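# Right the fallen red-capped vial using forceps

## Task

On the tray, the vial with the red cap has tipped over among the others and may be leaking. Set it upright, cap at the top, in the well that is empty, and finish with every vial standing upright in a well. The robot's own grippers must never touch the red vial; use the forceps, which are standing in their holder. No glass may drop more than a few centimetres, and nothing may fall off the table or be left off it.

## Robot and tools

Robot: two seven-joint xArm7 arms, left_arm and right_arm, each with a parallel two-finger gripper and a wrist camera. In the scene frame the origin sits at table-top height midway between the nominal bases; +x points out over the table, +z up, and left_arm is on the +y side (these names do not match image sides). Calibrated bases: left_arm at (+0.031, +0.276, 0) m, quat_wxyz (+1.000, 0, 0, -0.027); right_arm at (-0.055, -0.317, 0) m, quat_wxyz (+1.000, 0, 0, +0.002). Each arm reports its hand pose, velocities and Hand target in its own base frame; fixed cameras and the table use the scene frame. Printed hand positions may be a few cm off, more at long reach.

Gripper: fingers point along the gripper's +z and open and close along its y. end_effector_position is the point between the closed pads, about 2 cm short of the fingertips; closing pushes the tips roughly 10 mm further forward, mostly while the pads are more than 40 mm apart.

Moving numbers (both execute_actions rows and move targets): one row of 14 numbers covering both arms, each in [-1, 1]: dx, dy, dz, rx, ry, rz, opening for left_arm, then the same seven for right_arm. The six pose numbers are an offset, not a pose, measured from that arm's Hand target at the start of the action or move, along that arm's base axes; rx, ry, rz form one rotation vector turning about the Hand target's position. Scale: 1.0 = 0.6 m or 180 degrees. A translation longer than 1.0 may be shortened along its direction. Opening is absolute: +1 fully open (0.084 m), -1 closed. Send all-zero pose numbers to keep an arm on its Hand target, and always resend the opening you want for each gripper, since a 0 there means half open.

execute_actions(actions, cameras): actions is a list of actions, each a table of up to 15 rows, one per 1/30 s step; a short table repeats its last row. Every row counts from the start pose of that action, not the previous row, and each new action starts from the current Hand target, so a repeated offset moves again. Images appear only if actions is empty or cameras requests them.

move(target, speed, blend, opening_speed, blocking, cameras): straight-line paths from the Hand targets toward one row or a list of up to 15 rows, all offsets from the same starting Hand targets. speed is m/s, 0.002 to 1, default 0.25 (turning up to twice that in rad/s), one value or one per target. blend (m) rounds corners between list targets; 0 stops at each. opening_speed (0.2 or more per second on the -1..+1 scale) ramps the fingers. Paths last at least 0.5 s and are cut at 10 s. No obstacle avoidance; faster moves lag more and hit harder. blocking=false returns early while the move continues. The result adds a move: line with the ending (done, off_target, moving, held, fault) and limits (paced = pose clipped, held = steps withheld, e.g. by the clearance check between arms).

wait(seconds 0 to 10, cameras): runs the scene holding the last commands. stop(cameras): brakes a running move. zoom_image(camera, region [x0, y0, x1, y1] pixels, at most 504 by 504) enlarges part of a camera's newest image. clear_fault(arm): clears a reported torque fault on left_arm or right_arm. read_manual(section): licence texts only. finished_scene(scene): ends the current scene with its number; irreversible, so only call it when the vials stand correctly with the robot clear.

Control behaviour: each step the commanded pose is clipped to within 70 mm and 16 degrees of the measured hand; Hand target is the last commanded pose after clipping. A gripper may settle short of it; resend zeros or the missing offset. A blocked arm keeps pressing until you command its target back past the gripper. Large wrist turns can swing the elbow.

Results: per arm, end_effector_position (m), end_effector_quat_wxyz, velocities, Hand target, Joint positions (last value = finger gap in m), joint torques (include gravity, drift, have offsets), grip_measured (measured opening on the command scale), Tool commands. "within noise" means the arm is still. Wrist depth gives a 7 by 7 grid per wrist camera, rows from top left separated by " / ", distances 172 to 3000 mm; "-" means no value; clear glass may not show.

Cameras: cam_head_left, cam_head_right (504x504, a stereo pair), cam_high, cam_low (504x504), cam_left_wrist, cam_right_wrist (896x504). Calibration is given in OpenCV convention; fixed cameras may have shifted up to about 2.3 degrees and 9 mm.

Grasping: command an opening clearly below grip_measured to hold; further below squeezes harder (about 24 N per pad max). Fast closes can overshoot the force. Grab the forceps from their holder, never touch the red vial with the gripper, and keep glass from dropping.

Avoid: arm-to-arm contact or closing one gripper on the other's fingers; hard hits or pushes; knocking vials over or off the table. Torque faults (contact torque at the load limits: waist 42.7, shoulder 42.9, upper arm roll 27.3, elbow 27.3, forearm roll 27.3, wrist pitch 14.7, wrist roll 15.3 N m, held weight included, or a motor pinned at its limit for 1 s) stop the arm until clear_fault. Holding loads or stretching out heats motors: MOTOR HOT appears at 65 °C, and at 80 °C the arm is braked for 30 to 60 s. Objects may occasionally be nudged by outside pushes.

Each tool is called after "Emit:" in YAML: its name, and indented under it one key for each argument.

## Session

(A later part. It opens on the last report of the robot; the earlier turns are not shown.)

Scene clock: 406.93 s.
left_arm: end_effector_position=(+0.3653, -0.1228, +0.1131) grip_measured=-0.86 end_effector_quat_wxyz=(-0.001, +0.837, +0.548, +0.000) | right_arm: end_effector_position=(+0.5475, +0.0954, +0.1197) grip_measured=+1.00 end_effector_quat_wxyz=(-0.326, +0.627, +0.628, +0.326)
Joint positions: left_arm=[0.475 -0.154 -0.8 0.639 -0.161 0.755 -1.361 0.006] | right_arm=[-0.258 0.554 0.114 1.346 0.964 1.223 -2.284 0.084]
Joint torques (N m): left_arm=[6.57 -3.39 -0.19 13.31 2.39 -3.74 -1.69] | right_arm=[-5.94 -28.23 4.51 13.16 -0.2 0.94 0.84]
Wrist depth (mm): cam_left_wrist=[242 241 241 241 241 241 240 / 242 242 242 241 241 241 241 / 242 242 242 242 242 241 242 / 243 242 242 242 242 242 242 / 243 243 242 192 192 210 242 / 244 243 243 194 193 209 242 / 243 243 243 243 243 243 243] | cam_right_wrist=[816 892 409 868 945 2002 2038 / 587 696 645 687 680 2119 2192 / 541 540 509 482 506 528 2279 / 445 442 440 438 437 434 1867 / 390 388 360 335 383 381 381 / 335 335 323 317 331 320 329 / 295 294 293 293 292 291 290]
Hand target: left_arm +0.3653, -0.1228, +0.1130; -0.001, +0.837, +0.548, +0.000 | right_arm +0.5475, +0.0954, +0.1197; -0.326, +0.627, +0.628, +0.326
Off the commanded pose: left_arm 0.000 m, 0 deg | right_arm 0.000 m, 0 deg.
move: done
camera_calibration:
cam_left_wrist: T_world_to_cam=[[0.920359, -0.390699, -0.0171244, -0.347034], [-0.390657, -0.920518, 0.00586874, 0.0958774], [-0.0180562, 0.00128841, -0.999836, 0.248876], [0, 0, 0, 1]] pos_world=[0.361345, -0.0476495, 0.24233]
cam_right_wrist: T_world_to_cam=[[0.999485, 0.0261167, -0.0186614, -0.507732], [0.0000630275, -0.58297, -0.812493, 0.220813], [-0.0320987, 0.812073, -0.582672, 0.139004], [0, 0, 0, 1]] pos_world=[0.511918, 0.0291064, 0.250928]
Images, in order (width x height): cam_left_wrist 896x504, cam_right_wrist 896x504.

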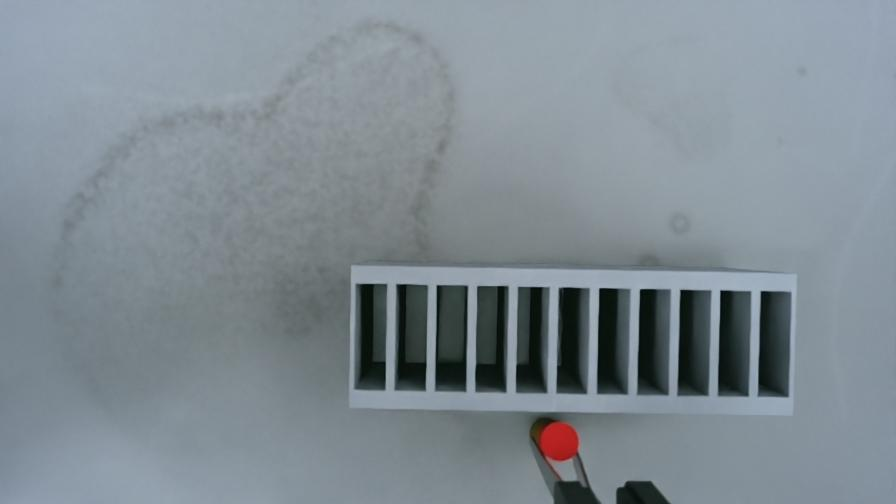

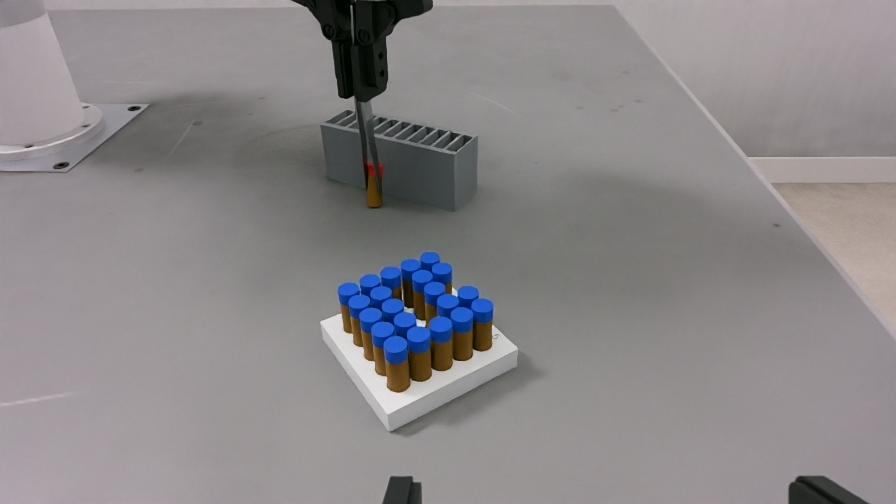

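Emit:
move:
  target: [0,0,-0.0033,0,0,0,-1,0,0,0,0,0,0,1]
  speed: 0.01
  cameras: ["cam_left_wrist","cam_right_wrist"]

Emit:
zoom_image:
  camera: "cam_left_wrist"
  region: [500, 384, 620, 504]

Emit:
zoom_image:
  camera: "cam_right_wrist"
  region: [320, 90, 430, 220]

Scene clock: 411.50 s.
left_arm: end_effector_position=(+0.3653, -0.1228, +0.1111) grip_measured=-0.86 end_effector_quat_wxyz=(-0.001, +0.837, +0.548, +0.000) | right_arm: end_effector_position=(+0.5475, +0.0954, +0.1197) grip_measured=+1.00 end_effector_quat_wxyz=(-0.326, +0.627, +0.628, +0.326)
Joint positions: left_arm=[0.476 -0.148 -0.802 0.637 -0.156 0.748 -1.365 0.006] | right_arm=[-0.258 0.554 0.114 1.346 0.964 1.223 -2.284 0.084]
Joint torques (N m): left_arm=[6.8 -2.22 -0.03 11.94 2.32 -3.67 -1.69] | right_arm=[-5.87 -28.13 4.5 13.02 -0.28 0.83 0.82]
Wrist depth (mm): cam_left_wrist=[240 239 239 239 239 238 238 / 240 240 239 240 239 239 239 / 241 240 240 240 240 239 239 / 241 241 240 240 240 239 240 / 241 241 - 191 191 210 240 / 241 241 241 194 191 209 240 / 242 242 241 241 241 241 241] | cam_right_wrist=[820 884 403 871 945 2008 2050 / 587 693 606 684 681 2125 2178 / 541 538 509 482 505 527 2279 / 443 442 441 438 437 433 1882 / 389 389 359 335 384 382 381 / 336 335 323 316 332 320 329 / 295 294 293 292 292 291 290]
Hand target: left_arm +0.3653, -0.1228, +0.1111; -0.001, +0.837, +0.548, +0.000 | right_arm +0.5475, +0.0954, +0.1197; -0.326, +0.627, +0.628, +0.326
Off the commanded pose: left_arm 0.000 m, 0 deg | right_arm 0.000 m, 0 deg.
move: done
camera_calibration:
cam_left_wrist: T_world_to_cam=[[0.920357, -0.390699, -0.0172164, -0.347045], [-0.390657, -0.920517, 0.0059078, 0.0958797], [-0.0181562, 0.00128842, -0.999834, 0.246912], [0, 0, 0, 1]] pos_world=[0.361345, -0.0476495, 0.24033]
cam_right_wrist: T_world_to_cam=[[0.999485, 0.0261167, -0.0186614, -0.507732], [0.0000630275, -0.58297, -0.812493, 0.220813], [-0.0320987, 0.812073, -0.582672, 0.139004], [0, 0, 0, 1]] pos_world=[0.511918, 0.0291064, 0.250928]
Images, in order (width x height): cam_left_wrist 896x504, cam_right_wrist 896x504.

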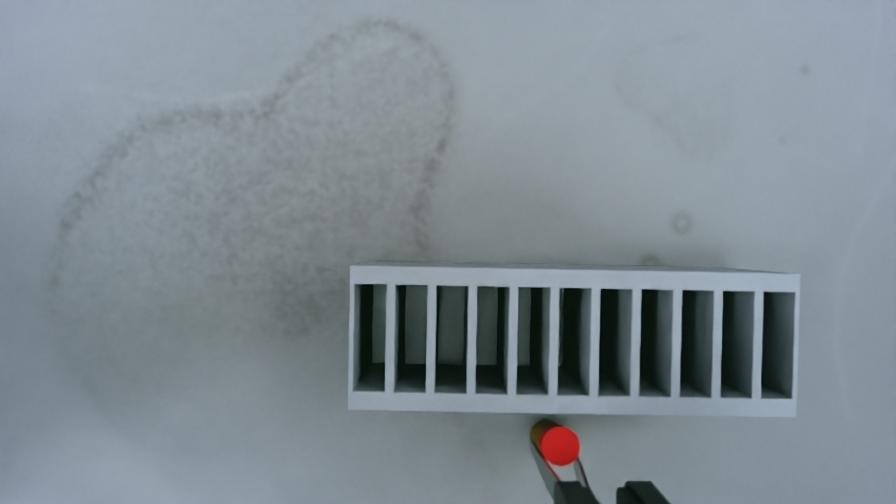

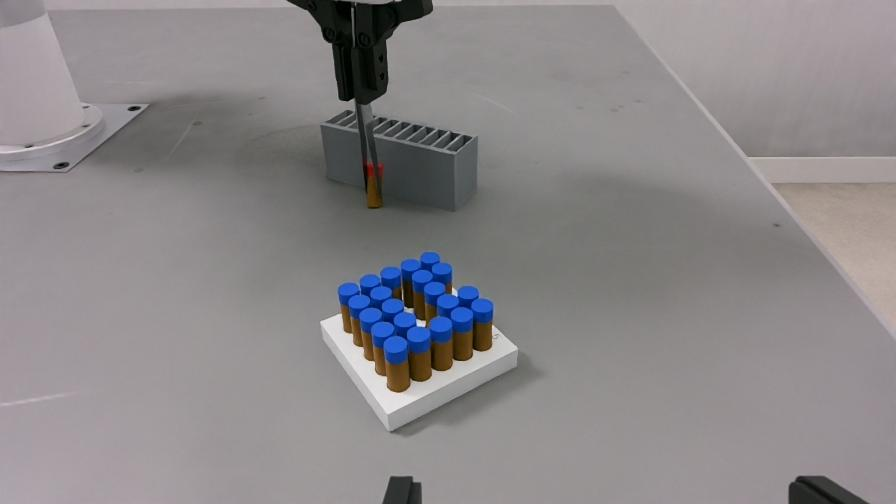

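Scaled by 4.200 from the camera's 896x504 image, which has a finer 1280x720 frame.

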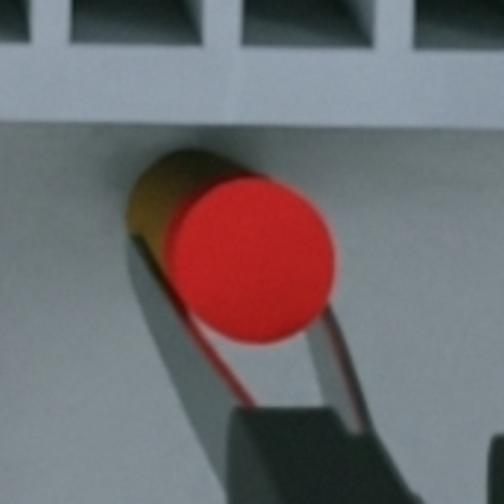

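Scaled by 3.877 from the camera's 896x504 image, which has a finer 1280x720 frame.

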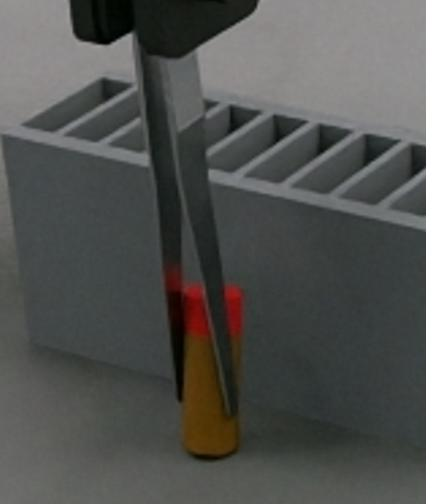

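Emit:
move:
  target: [-0.0020,-0.0046,0,0,0,0,-1,0,0,0,0,0,0,1]
  speed: 0.01
  cameras: ["cam_left_wrist","cam_right_wrist"]

Emit:
zoom_image:
  camera: "cam_left_wrist"
  region: [500, 384, 620, 504]

Emit:
zoom_image:
  camera: "cam_right_wrist"
  region: [320, 90, 430, 220]

Scene clock: 429.97 s.
left_arm: end_effector_position=(+0.3642, -0.1255, +0.1110) grip_measured=-0.86 end_effector_quat_wxyz=(-0.001, +0.837, +0.548, +0.000) | right_arm: end_effector_position=(+0.5475, +0.0954, +0.1197) grip_measured=+1.00 end_effector_quat_wxyz=(-0.326, +0.627, +0.628, +0.326)
Joint positions: left_arm=[0.473 -0.15 -0.806 0.636 -0.158 0.747 -1.371 0.006] | right_arm=[-0.258 0.554 0.114 1.346 0.964 1.223 -2.284 0.084]
Joint torques (N m): left_arm=[-7.18 -20.17 -0.05 14.34 -2.3 -1.53 -1.68] | right_arm=[-5.73 -28.23 4.46 12.91 -0.17 0.85 0.86]
Wrist depth (mm): cam_left_wrist=[240 240 239 239 239 239 238 / 240 240 240 239 240 239 239 / 240 240 240 240 240 239 239 / 241 240 240 239 240 239 239 / 241 240 - 191 190 210 239 / 241 241 241 240 196 200 240 / 241 241 241 241 241 241 240] | cam_right_wrist=[820 889 405 869 940 1991 2044 / 589 693 604 686 681 2119 2192 / 546 539 509 481 506 529 2249 / 444 443 440 438 437 434 1872 / 388 389 359 335 383 382 381 / 335 334 324 317 331 321 329 / 296 295 294 293 291 291 290]
Hand target: left_arm +0.3641, -0.1256, +0.1111; -0.001, +0.837, +0.548, +0.000 | right_arm +0.5475, +0.0954, +0.1197; -0.326, +0.627, +0.628, +0.326
Off the commanded pose: left_arm 0.000 m, 0 deg | right_arm 0.000 m, 0 deg.
move: done
camera_calibration:
cam_left_wrist: T_world_to_cam=[[0.920359, -0.390699, -0.0171244, -0.34702], [-0.390657, -0.920518, 0.00586874, 0.0929355], [-0.0180562, 0.00128841, -0.999836, 0.246758], [0, 0, 0, 1]] pos_world=[0.360145, -0.0503495, 0.24023]
cam_right_wrist: T_world_to_cam=[[0.999485, 0.0261167, -0.0186614, -0.507732], [0.0000630275, -0.58297, -0.812493, 0.220813], [-0.0320987, 0.812073, -0.582672, 0.139004], [0, 0, 0, 1]] pos_world=[0.511918, 0.0291064, 0.250928]
Images, in order (width x height): cam_left_wrist 896x504, cam_right_wrist 896x504.

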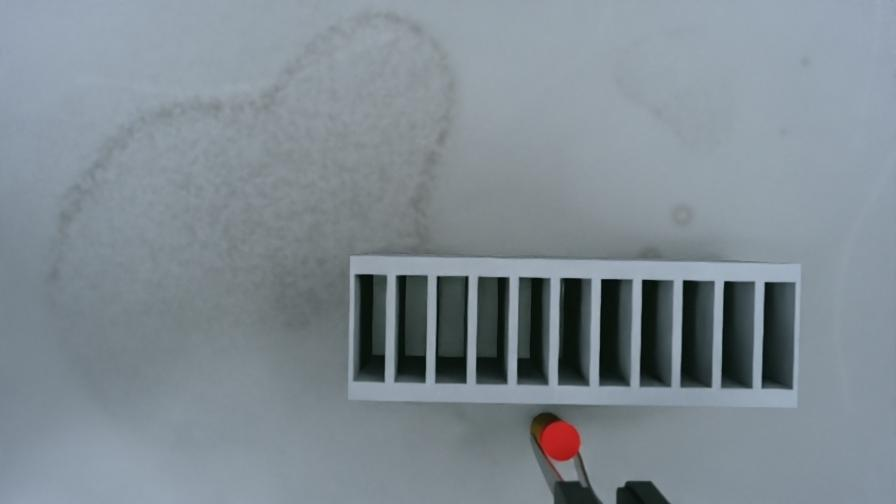

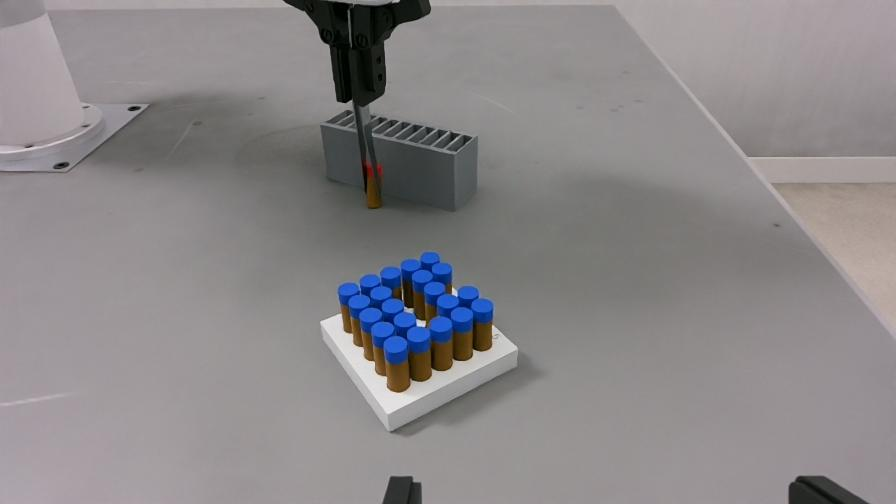

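Scaled by 4.200 from the camera's 896x504 image, which has a finer 1280x720 frame.

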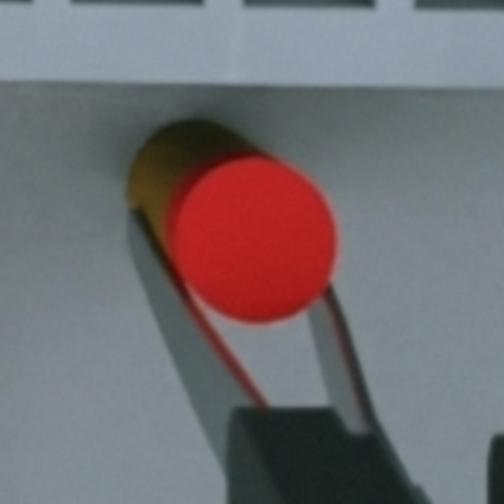

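Scaled by 3.877 from the camera's 896x504 image, which has a finer 1280x720 frame.

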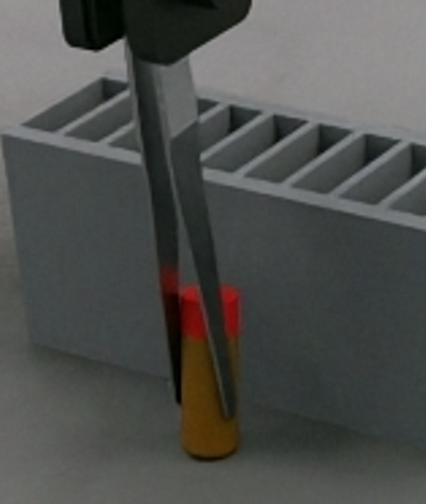

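Emit:
move:
  target: [0,0,0.002,0,0,0,-1,0,0,0,0,0,0,1]
  speed: 0.01

Emit:
move:
  target: [0,0,0,0,0,0,-0.84,0,0,0,0,0,0,1]
  opening_speed: 0.2
  cameras: ["cam_left_wrist","cam_right_wrist"]

Emit:
zoom_image:
  camera: "cam_left_wrist"
  region: [500, 384, 620, 504]

Emit:
zoom_image:
  camera: "cam_right_wrist"
  region: [320, 90, 430, 220]

Scene clock: 444.43 s.
left_arm: end_effector_position=(+0.3641, -0.1256, +0.1122) grip_measured=-0.86 end_effector_quat_wxyz=(-0.001, +0.837, +0.548, +0.000) | right_arm: end_effector_position=(+0.5475, +0.0954, +0.1197) grip_measured=+1.00 end_effector_quat_wxyz=(-0.326, +0.627, +0.628, +0.326)
Joint positions: left_arm=[0.472 -0.153 -0.805 0.637 -0.161 0.752 -1.369 0.006] | right_arm=[-0.258 0.554 0.114 1.346 0.964 1.223 -2.284 0.084]
Joint torques (N m): left_arm=[-6.8 -19.99 3.76 22.82 -2.29 0.41 1.25] | right_arm=[-5.91 -28.28 4.5 12.82 -0.34 0.8 0.88]
Wrist depth (mm): cam_left_wrist=[241 241 240 240 240 240 240 / 241 241 241 241 240 240 240 / 242 241 241 241 241 240 240 / 242 241 241 241 241 240 240 / 242 242 242 191 191 210 240 / 242 242 242 242 241 199 241 / 243 242 242 242 242 242 241] | cam_right_wrist=[818 890 400 867 946 2008 2056 / 587 692 606 685 678 2099 2199 / 542 540 510 481 505 528 2257 / 444 443 440 438 436 434 1888 / 390 388 359 335 384 382 381 / 336 334 323 317 332 320 329 / 295 294 294 293 291 291 290]
Hand target: left_arm +0.3641, -0.1256, +0.1123; -0.001, +0.837, +0.548, +0.000 | right_arm +0.5475, +0.0954, +0.1197; -0.326, +0.627, +0.628, +0.326
Off the commanded pose: left_arm 0.000 m, 0 deg | right_arm 0.000 m, 0 deg.
move: done

Scene clock: 445.43 s.
left_arm: end_effector_position=(+0.3641, -0.1256, +0.1123) grip_measured=-0.86 end_effector_quat_wxyz=(-0.001, +0.837, +0.548, +0.000) end_effector_velocity=(+0.000, +0.001, +0.000) end_effector_angular_velocity=(+0.000, -0.001, +0.002) | right_arm: end_effector_position=(+0.5475, +0.0954, +0.1197) grip_measured=+1.00 end_effector_quat_wxyz=(-0.326, +0.627, +0.628, +0.326)
Joint positions: left_arm=[0.472 -0.153 -0.805 0.637 -0.161 0.752 -1.368 0.006] | right_arm=[-0.258 0.554 0.114 1.346 0.964 1.223 -2.284 0.084]
Joint velocities: left_arm=[0.002 0 0 0 0 0 0 0.001] | right_arm=[within noise]
Joint torques (N m): left_arm=[-6.9 -20.09 3.85 22.92 -2.35 0.35 1.36] | right_arm=[-5.71 -28.22 4.44 12.92 -0.19 0.81 0.84]
Wrist depth (mm): cam_left_wrist=[240 240 240 240 240 240 239 / 241 241 240 240 240 240 239 / 241 241 241 241 241 240 241 / 242 242 241 241 241 241 240 / 242 242 242 191 191 210 241 / 242 242 242 242 242 199 241 / 243 242 242 242 242 242 241] | cam_right_wrist=[819 889 401 869 937 2008 2014 / 588 691 606 683 680 2119 2235 / 542 540 509 482 505 529 2279 / 444 443 441 438 437 434 1882 / 390 389 360 335 384 383 381 / 335 335 323 317 332 320 329 / 295 294 293 293 291 291 290]
Hand target: left_arm +0.3641, -0.1256, +0.1123; -0.001, +0.837, +0.548, +0.000 | right_arm +0.5475, +0.0954, +0.1197; -0.326, +0.627, +0.628, +0.326
Off the commanded pose: left_arm 0.000 m, 0 deg | right_arm 0.000 m, 0 deg.
move: done
camera_calibration:
cam_left_wrist: T_world_to_cam=[[0.920357, -0.390699, -0.0172164, -0.347016], [-0.390657, -0.920517, 0.0059078, 0.092827], [-0.0181562, 0.00128842, -0.999834, 0.247994], [0, 0, 0, 1]] pos_world=[0.360145, -0.0504495, 0.24143]
cam_right_wrist: T_world_to_cam=[[0.999485, 0.0261167, -0.0186614, -0.507732], [0.0000630275, -0.58297, -0.812493, 0.220813], [-0.0320987, 0.812073, -0.582672, 0.139004], [0, 0, 0, 1]] pos_world=[0.511918, 0.0291064, 0.250928]
Images, in order (width x height): cam_left_wrist 896x504, cam_right_wrist 896x504.

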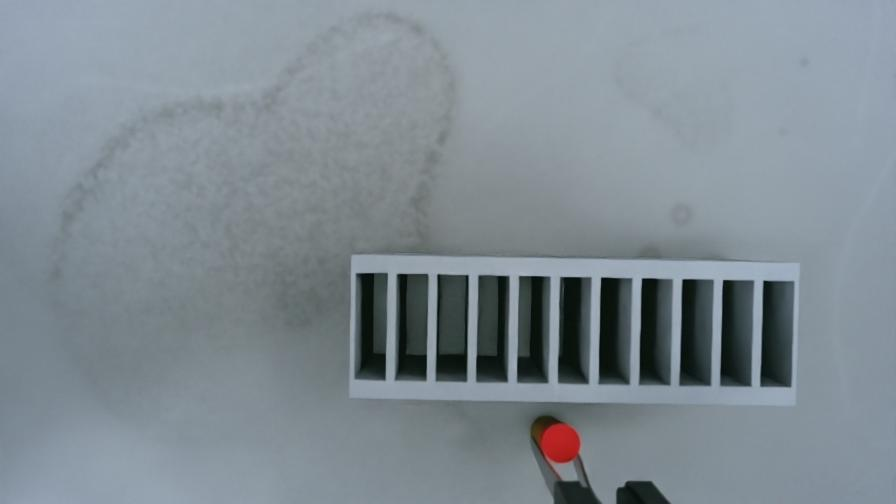

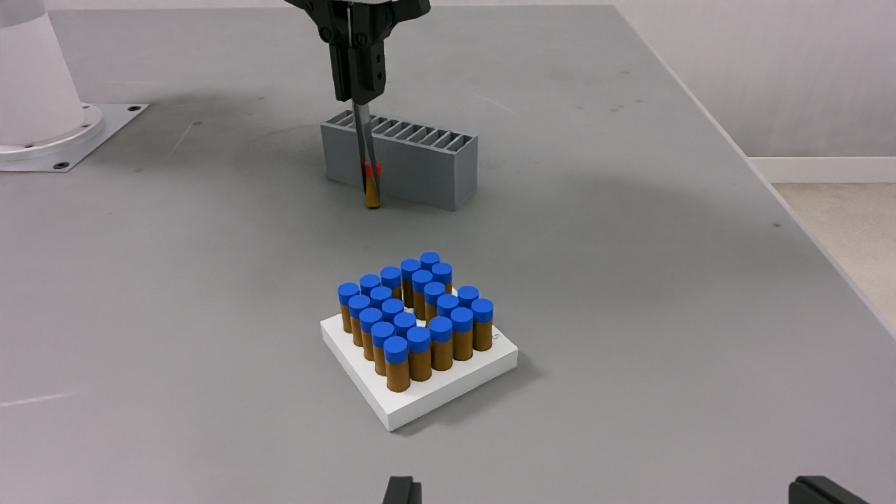

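Scaled by 4.200 from the camera's 896x504 image, which has a finer 1280x720 frame.

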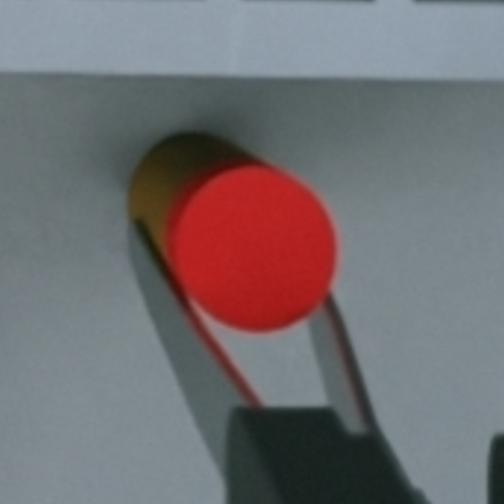

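Scaled by 3.877 from the camera's 896x504 image, which has a finer 1280x720 frame.

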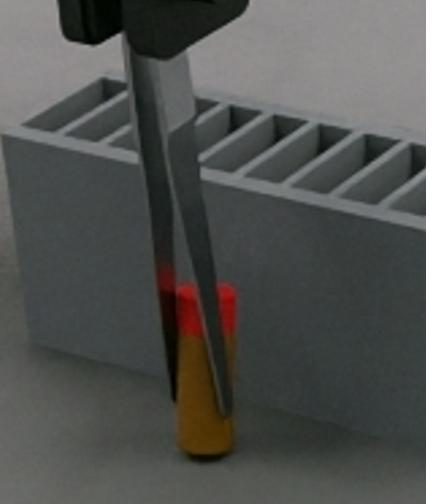

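Emit:
move:
  target: [0,0,0,0,0,0,-0.8,0,0,0,0,0,0,1]
  opening_speed: 0.2
  cameras: ["cam_left_wrist","cam_right_wrist"]

Emit:
zoom_image:
  camera: "cam_left_wrist"
  region: [500, 384, 620, 504]

Emit:
zoom_image:
  camera: "cam_right_wrist"
  region: [320, 90, 430, 220]

Scene clock: 450.60 s.
left_arm: end_effector_position=(+0.3641, -0.1256, +0.1123) grip_measured=-0.82 end_effector_quat_wxyz=(-0.001, +0.837, +0.548, +0.000) | right_arm: end_effector_position=(+0.5475, +0.0954, +0.1197) grip_measured=+1.00 end_effector_quat_wxyz=(-0.326, +0.627, +0.628, +0.326)
Joint positions: left_arm=[0.472 -0.153 -0.805 0.637 -0.161 0.752 -1.368 0.008] | right_arm=[-0.258 0.554 0.114 1.346 0.964 1.223 -2.284 0.084]
Joint torques (N m): left_arm=[-6.59 -20.05 3.96 22.87 -2.29 0.41 1.32] | right_arm=[-5.8 -28.28 4.45 12.74 -0.23 0.76 0.78]
Wrist depth (mm): cam_left_wrist=[241 241 241 240 240 239 239 / 241 241 240 241 240 240 240 / 241 241 241 241 241 240 240 / 241 241 241 241 240 240 240 / 242 242 242 192 191 211 241 / 242 242 242 242 241 199 241 / 243 243 242 242 241 241 241] | cam_right_wrist=[820 887 401 872 943 2020 2026 / 586 692 605 683 679 2112 2206 / 542 540 510 481 506 529 2279 / 444 442 440 438 436 435 1877 / 389 389 360 335 384 382 381 / 336 335 323 317 331 320 329 / 295 295 293 293 291 291 290]
Hand target: left_arm +0.3641, -0.1256, +0.1123; -0.001, +0.837, +0.548, +0.000 | right_arm +0.5475, +0.0954, +0.1197; -0.326, +0.627, +0.628, +0.326
Off the commanded pose: left_arm 0.000 m, 0 deg | right_arm 0.000 m, 0 deg.
move: done
camera_calibration:
cam_left_wrist: T_world_to_cam=[[0.920357, -0.390699, -0.0172164, -0.347016], [-0.390657, -0.920517, 0.0059078, 0.092827], [-0.0181562, 0.00128842, -0.999834, 0.247994], [0, 0, 0, 1]] pos_world=[0.360145, -0.0504495, 0.24143]
cam_right_wrist: T_world_to_cam=[[0.999485, 0.0261167, -0.0186614, -0.507732], [0.0000630275, -0.58297, -0.812493, 0.220813], [-0.0320987, 0.812073, -0.582672, 0.139004], [0, 0, 0, 1]] pos_world=[0.511918, 0.0291064, 0.250928]
Images, in order (width x height): cam_left_wrist 896x504, cam_right_wrist 896x504.

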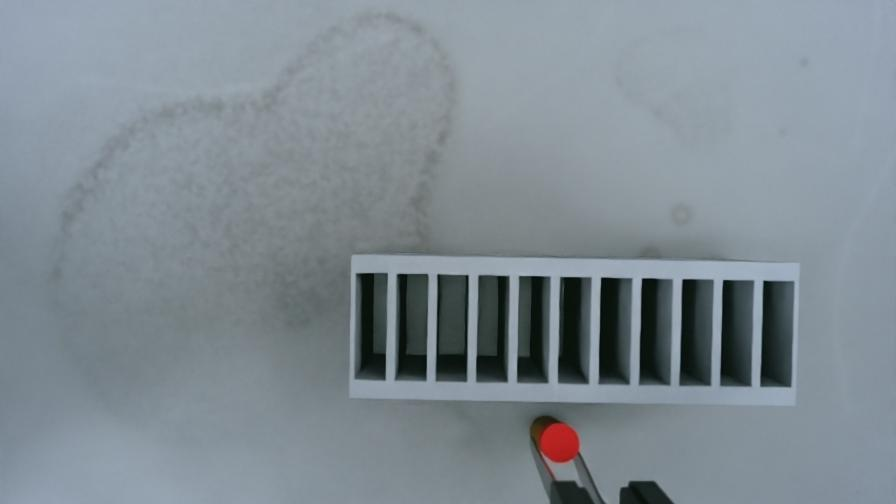

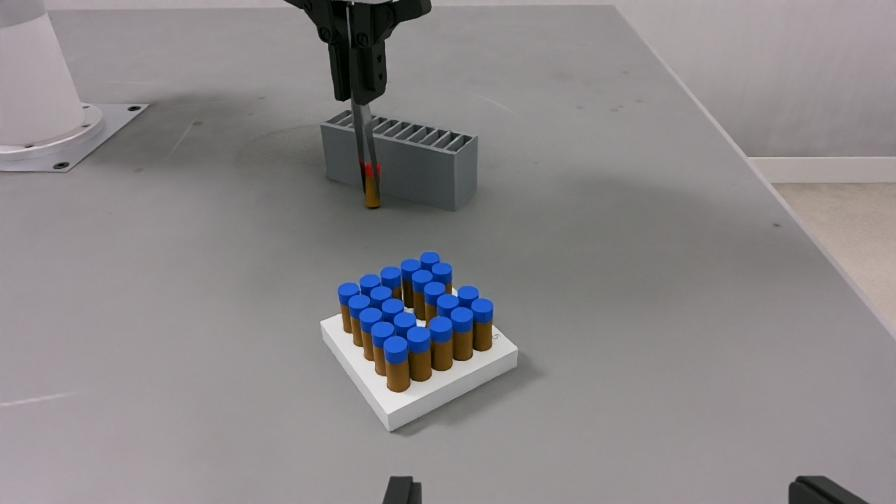

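Scaled by 4.200 from the camera's 896x504 image, which has a finer 1280x720 frame.

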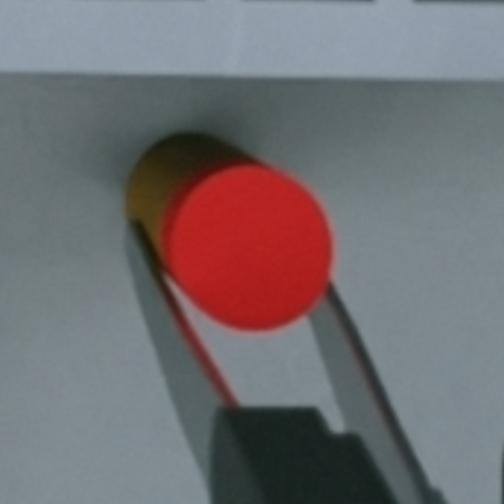

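Scaled by 3.877 from the camera's 896x504 image, which has a finer 1280x720 frame.

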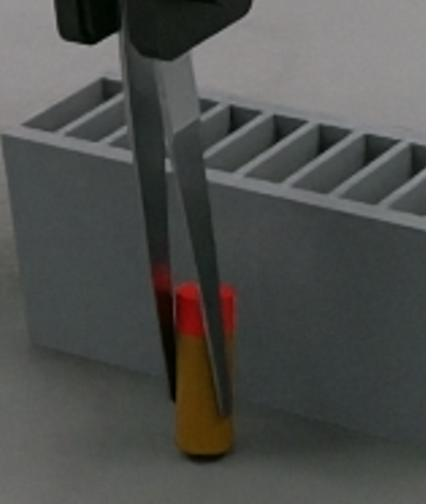

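Emit:
move:
  target: [0,0,0,0,0,0,-0.767,0,0,0,0,0,0,1]
  opening_speed: 0.2
  cameras: ["cam_left_wrist","cam_right_wrist"]

Emit:
zoom_image:
  camera: "cam_left_wrist"
  region: [500, 384, 620, 504]

Emit:
zoom_image:
  camera: "cam_right_wrist"
  region: [320, 90, 430, 220]

Scene clock: 455.57 s.
left_arm: end_effector_position=(+0.3641, -0.1256, +0.1123) grip_measured=-0.79 end_effector_quat_wxyz=(-0.001, +0.837, +0.548, +0.000) | right_arm: end_effector_position=(+0.5475, +0.0954, +0.1197) grip_measured=+1.00 end_effector_quat_wxyz=(-0.326, +0.627, +0.628, +0.326)
Joint positions: left_arm=[0.472 -0.153 -0.805 0.637 -0.161 0.752 -1.368 0.009] | right_arm=[-0.258 0.554 0.114 1.346 0.964 1.223 -2.284 0.084]
Joint torques (N m): left_arm=[-6.69 -20.02 3.77 22.83 -2.19 0.37 1.4] | right_arm=[-5.75 -28.42 4.46 12.69 -0.18 0.74 0.85]
Wrist depth (mm): cam_left_wrist=[241 241 240 240 240 240 240 / 241 241 241 241 240 240 240 / 241 241 241 241 241 241 240 / 242 241 241 241 241 240 241 / 242 242 242 191 191 210 241 / 242 242 242 242 211 199 241 / 243 243 242 242 242 242 241] | cam_right_wrist=[819 890 405 871 946 2026 2050 / 587 693 607 683 679 2132 2185 / 542 538 509 482 507 528 2249 / 444 442 440 437 437 434 1867 / 390 389 359 335 383 382 381 / 336 335 323 316 332 320 330 / 295 294 294 292 292 290 290]
Hand target: left_arm +0.3641, -0.1256, +0.1123; -0.001, +0.837, +0.548, +0.000 | right_arm +0.5475, +0.0954, +0.1197; -0.326, +0.627, +0.628, +0.326
Off the commanded pose: left_arm 0.000 m, 0 deg | right_arm 0.000 m, 0 deg.
move: done
camera_calibration:
cam_left_wrist: T_world_to_cam=[[0.920357, -0.390699, -0.0172164, -0.347016], [-0.390657, -0.920517, 0.0059078, 0.092827], [-0.0181562, 0.00128842, -0.999834, 0.247994], [0, 0, 0, 1]] pos_world=[0.360145, -0.0504495, 0.24143]
cam_right_wrist: T_world_to_cam=[[0.999485, 0.0261167, -0.0186614, -0.507732], [0.0000630275, -0.58297, -0.812493, 0.220813], [-0.0320987, 0.812073, -0.582672, 0.139004], [0, 0, 0, 1]] pos_world=[0.511918, 0.0291064, 0.250928]
Images, in order (width x height): cam_left_wrist 896x504, cam_right_wrist 896x504.

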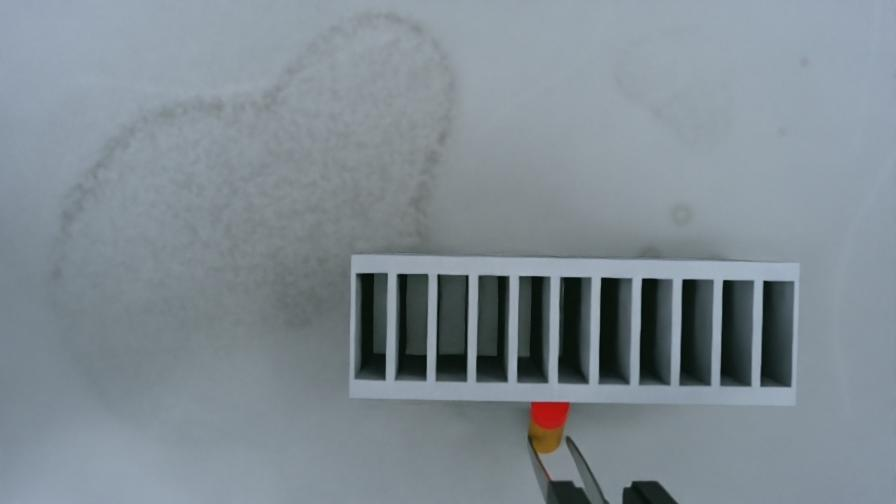

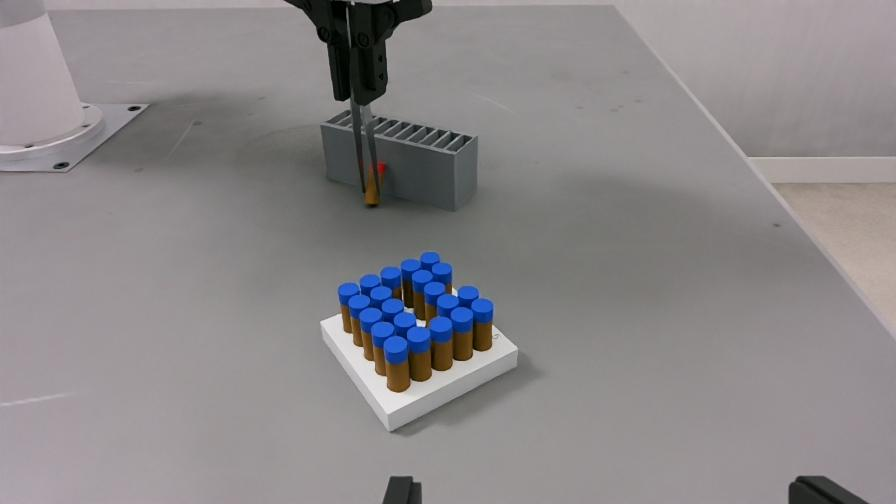

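Scaled by 4.200 from the camera's 896x504 image, which has a finer 1280x720 frame.

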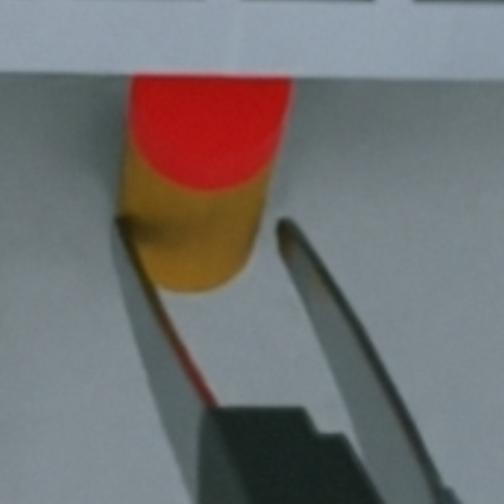

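Scaled by 3.877 from the camera's 896x504 image, which has a finer 1280x720 frame.

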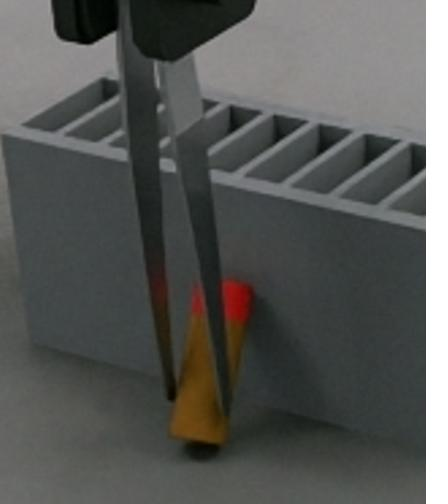

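Emit:
move:
  target: [0.0017,0.0067,0,0,0,0,-0.767,0,0,0,0,0,0,1]
  speed: 0.01

Emit:
move:
  target: [0,0,0,0,0,0,-0.83,0,0,0,0,0,0,1]
  opening_speed: 0.2
  cameras: ["cam_left_wrist","cam_right_wrist"]

Emit:
zoom_image:
  camera: "cam_left_wrist"
  region: [500, 384, 620, 504]

Emit:
zoom_image:
  camera: "cam_right_wrist"
  region: [320, 90, 430, 220]

Scene clock: 494.73 s.
left_arm: end_effector_position=(+0.3651, -0.1216, +0.1122) grip_measured=-0.79 end_effector_quat_wxyz=(-0.001, +0.837, +0.548, +0.000) | right_arm: end_effector_position=(+0.5475, +0.0954, +0.1197) grip_measured=+1.00 end_effector_quat_wxyz=(-0.326, +0.627, +0.628, +0.326)
Joint positions: left_arm=[0.475 -0.154 -0.799 0.636 -0.161 0.752 -1.358 0.009] | right_arm=[-0.258 0.554 0.114 1.346 0.964 1.223 -2.284 0.084]
Joint torques (N m): left_arm=[6.39 -20.18 3.8 14.72 2.24 -1.06 1.39] | right_arm=[-5.81 -28.48 4.4 12.69 -0.15 0.82 0.85]
Wrist depth (mm): cam_left_wrist=[241 240 240 240 240 240 240 / 241 241 241 240 240 240 240 / 241 241 241 241 241 240 240 / 242 241 241 241 241 241 240 / 242 242 242 191 191 212 241 / 243 242 242 192 192 211 241 / 242 242 243 242 242 242 241] | cam_right_wrist=[816 889 411 868 941 2008 2020 / 590 696 604 683 681 2119 2192 / 542 538 509 483 505 528 2279 / 444 443 441 439 436 434 1857 / 390 388 360 335 384 383 381 / 336 335 323 316 331 320 329 / 295 294 294 292 292 291 290]
Hand target: left_arm +0.3651, -0.1216, +0.1123; -0.001, +0.837, +0.548, +0.000 | right_arm +0.5475, +0.0954, +0.1197; -0.326, +0.627, +0.628, +0.326
Off the commanded pose: left_arm 0.000 m, 0 deg | right_arm 0.000 m, 0 deg.
move: done

Scene clock: 495.27 s.
left_arm: end_effector_position=(+0.3651, -0.1216, +0.1122) grip_measured=-0.84 end_effector_quat_wxyz=(-0.001, +0.837, +0.548, +0.000) | right_arm: end_effector_position=(+0.5475, +0.0954, +0.1197) grip_measured=+1.00 end_effector_quat_wxyz=(-0.326, +0.627, +0.628, +0.326)
Joint positions: left_arm=[0.476 -0.154 -0.799 0.636 -0.161 0.752 -1.358 0.007] | right_arm=[-0.258 0.554 0.114 1.346 0.964 1.223 -2.284 0.084]
Joint torques (N m): left_arm=[6.13 -20.11 4.02 14.65 2.2 -2.74 1.31] | right_arm=[-5.65 -28.41 4.52 12.69 -0.19 0.8 0.75]
Wrist depth (mm): cam_left_wrist=[240 241 240 240 240 240 239 / 241 241 240 241 240 240 240 / 242 241 241 241 240 241 240 / 242 242 241 241 241 241 240 / 242 242 242 191 191 212 241 / 243 242 242 192 192 212 241 / 242 242 242 242 242 242 241] | cam_right_wrist=[819 888 411 871 943 2026 2032 / 588 691 644 686 681 2119 2172 / 543 539 510 481 505 529 2264 / 445 442 440 438 436 434 1857 / 390 388 359 334 384 383 381 / 335 335 323 317 332 321 329 / 295 294 293 292 291 291 290]
Hand target: left_arm +0.3651, -0.1216, +0.1123; -0.001, +0.837, +0.548, +0.000 | right_arm +0.5475, +0.0954, +0.1197; -0.326, +0.627, +0.628, +0.326
Off the commanded pose: left_arm 0.000 m, 0 deg | right_arm 0.000 m, 0 deg.
move: done
camera_calibration:
cam_left_wrist: T_world_to_cam=[[0.920355, -0.3907, -0.0173084, -0.346351], [-0.390657, -0.920517, 0.00594687, 0.0968903], [-0.0182562, 0.00128843, -0.999833, 0.248043], [0, 0, 0, 1]] pos_world=[0.361145, -0.0464495, 0.24143]
cam_right_wrist: T_world_to_cam=[[0.999485, 0.0261167, -0.0186614, -0.507732], [0.0000630275, -0.58297, -0.812493, 0.220813], [-0.0320987, 0.812073, -0.582672, 0.139004], [0, 0, 0, 1]] pos_world=[0.511918, 0.0291064, 0.250928]
Images, in order (width x height): cam_left_wrist 896x504, cam_right_wrist 896x504.

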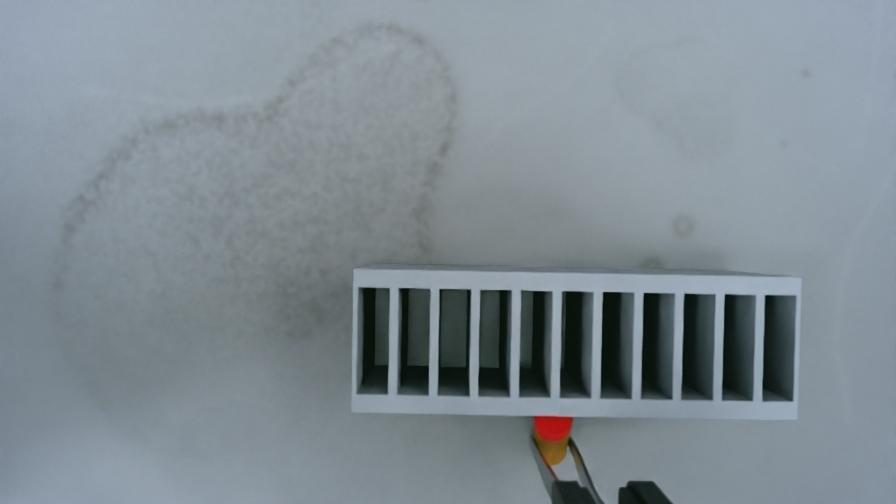

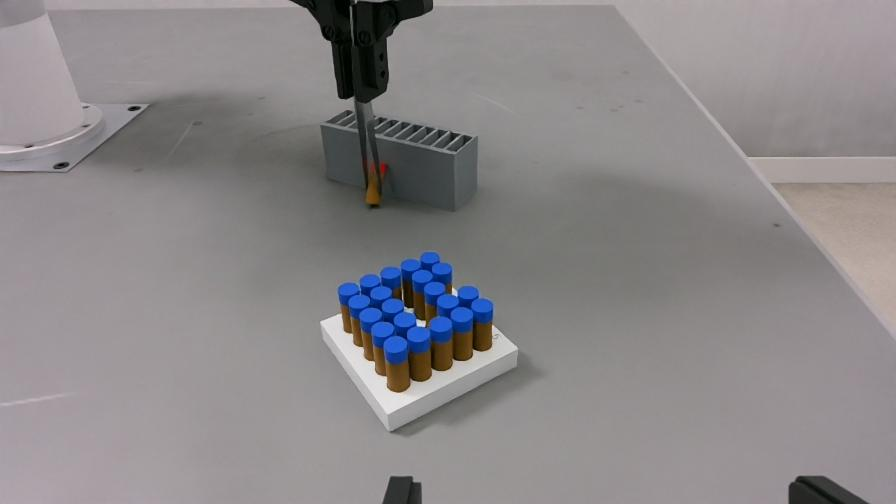

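Scaled by 4.200 from the camera's 896x504 image, which has a finer 1280x720 frame.

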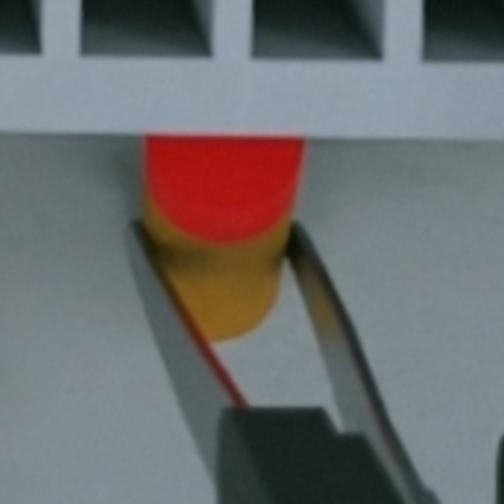

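Scaled by 3.877 from the camera's 896x504 image, which has a finer 1280x720 frame.

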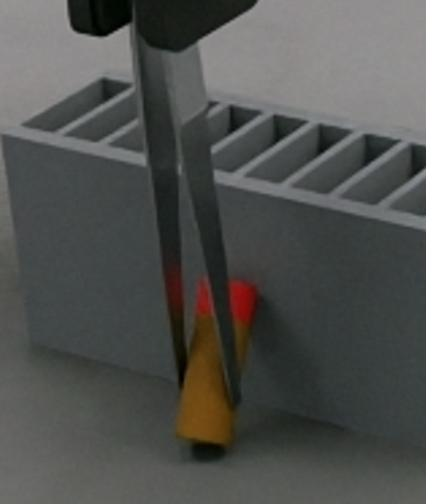

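Emit:
move:
  target: [0,0,0,0,0,0,-0.87,0,0,0,0,0,0,1]
  opening_speed: 0.2

Emit:
move:
  target: [0.0053,0.0122,0,0,0,0,-0.87,0,0,0,0,0,0,1]
  speed: 0.01
  cameras: ["cam_left_wrist","cam_right_wrist"]

Emit:
zoom_image:
  camera: "cam_left_wrist"
  region: [500, 384, 620, 504]

Emit:
zoom_image:
  camera: "cam_right_wrist"
  region: [320, 90, 430, 220]

Scene clock: 504.27 s.
left_arm: end_effector_position=(+0.3651, -0.1216, +0.1123) grip_measured=-0.86 end_effector_quat_wxyz=(-0.001, +0.837, +0.548, +0.000) | right_arm: end_effector_position=(+0.5475, +0.0954, +0.1197) grip_measured=+1.00 end_effector_quat_wxyz=(-0.326, +0.627, +0.628, +0.326)
Joint positions: left_arm=[0.476 -0.154 -0.799 0.636 -0.161 0.752 -1.358 0.006] | right_arm=[-0.258 0.554 0.114 1.346 0.964 1.223 -2.284 0.084]
Joint torques (N m): left_arm=[6.06 -20.12 3.47 14.85 1.86 -4 1.33] | right_arm=[-5.63 -28.51 4.44 12.58 -0.21 0.75 0.8]
Wrist depth (mm): cam_left_wrist=[241 240 240 240 240 239 240 / 241 241 241 241 240 240 239 / 241 241 241 241 240 241 240 / 242 242 241 241 241 241 241 / 242 242 242 192 191 212 241 / 242 242 242 192 192 212 241 / 243 242 242 242 242 242 241] | cam_right_wrist=[818 890 408 871 941 2008 2050 / 588 693 646 683 680 2119 2185 / 542 540 509 482 506 528 2271 / 444 442 441 439 437 434 1893 / 390 388 359 335 384 383 381 / 336 335 323 317 331 321 329 / 295 294 294 292 292 291 290]
Hand target: left_arm +0.3651, -0.1216, +0.1123; -0.001, +0.837, +0.548, +0.000 | right_arm +0.5475, +0.0954, +0.1197; -0.326, +0.627, +0.628, +0.326
Off the commanded pose: left_arm 0.000 m, 0 deg | right_arm 0.000 m, 0 deg.
move: done

Scene clock: 505.33 s.
left_arm: end_effector_position=(+0.3683, -0.1144, +0.1123) grip_measured=-0.86 end_effector_quat_wxyz=(-0.001, +0.837, +0.548, +0.000) | right_arm: end_effector_position=(+0.5475, +0.0954, +0.1197) grip_measured=+1.00 end_effector_quat_wxyz=(-0.326, +0.627, +0.628, +0.326)
Joint positions: left_arm=[0.486 -0.149 -0.788 0.639 -0.154 0.751 -1.343 0.006] | right_arm=[-0.258 0.554 0.114 1.346 0.964 1.223 -2.284 0.084]
Joint torques (N m): left_arm=[6.46 -4.81 4.07 22.97 2.38 -4.05 1.19] | right_arm=[-5.54 -28.48 4.36 12.58 -0.24 0.75 0.78]
Wrist depth (mm): cam_left_wrist=[241 241 240 240 240 240 240 / 241 241 240 240 240 240 240 / 241 241 241 241 241 240 240 / 242 241 242 241 241 241 240 / 242 241 242 191 194 204 240 / 242 242 242 191 192 203 241 / 242 243 242 242 242 242 241] | cam_right_wrist=[816 884 422 870 940 2026 2044 / 590 692 607 685 678 2106 2178 / 545 539 509 482 506 529 2286 / 445 443 441 438 436 434 1867 / 389 388 359 335 383 382 381 / 336 335 323 317 332 321 329 / 295 294 293 292 291 291 290]
Hand target: left_arm +0.3683, -0.1143, +0.1123; -0.001, +0.837, +0.548, +0.000 | right_arm +0.5475, +0.0954, +0.1197; -0.326, +0.627, +0.628, +0.326
Off the commanded pose: left_arm 0.000 m, 0 deg | right_arm 0.000 m, 0 deg.
move: done
camera_calibration:
cam_left_wrist: T_world_to_cam=[[0.920357, -0.390699, -0.0172164, -0.346414], [-0.390657, -0.920517, 0.0059078, 0.104738], [-0.0181562, 0.00128842, -0.999834, 0.248054], [0, 0, 0, 1]] pos_world=[0.364245, -0.0392495, 0.24143]
cam_right_wrist: T_world_to_cam=[[0.999485, 0.0261167, -0.0186614, -0.507732], [0.0000630275, -0.58297, -0.812493, 0.220813], [-0.0320987, 0.812073, -0.582672, 0.139004], [0, 0, 0, 1]] pos_world=[0.511918, 0.0291064, 0.250928]
Images, in order (width x height): cam_left_wrist 896x504, cam_right_wrist 896x504.

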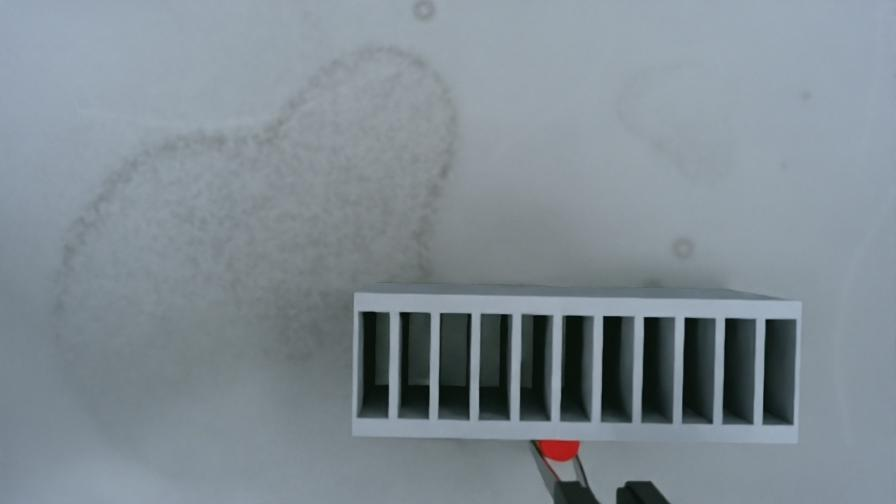

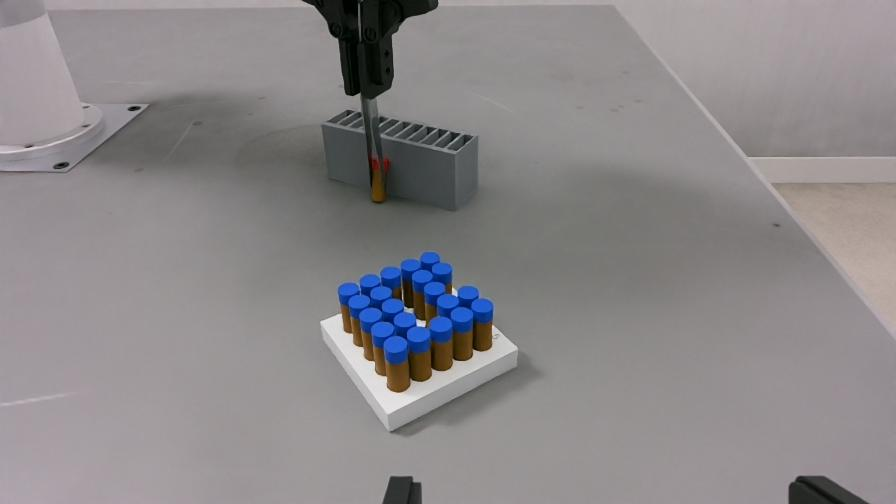

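Scaled by 4.200 from the camera's 896x504 image, which has a finer 1280x720 frame.

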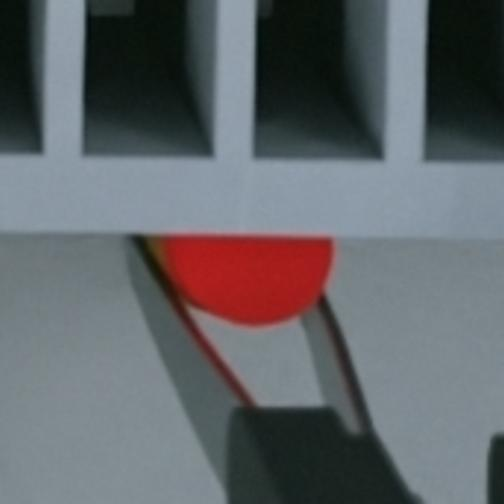

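Scaled by 3.877 from the camera's 896x504 image, which has a finer 1280x720 frame.

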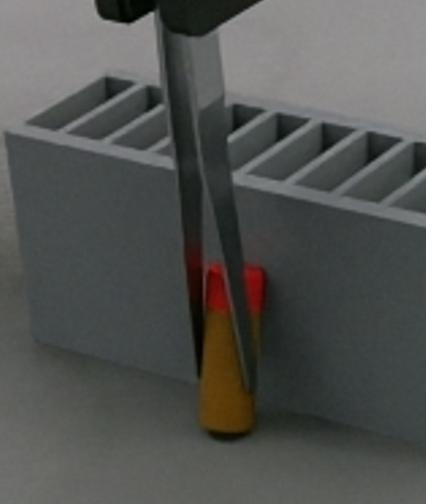

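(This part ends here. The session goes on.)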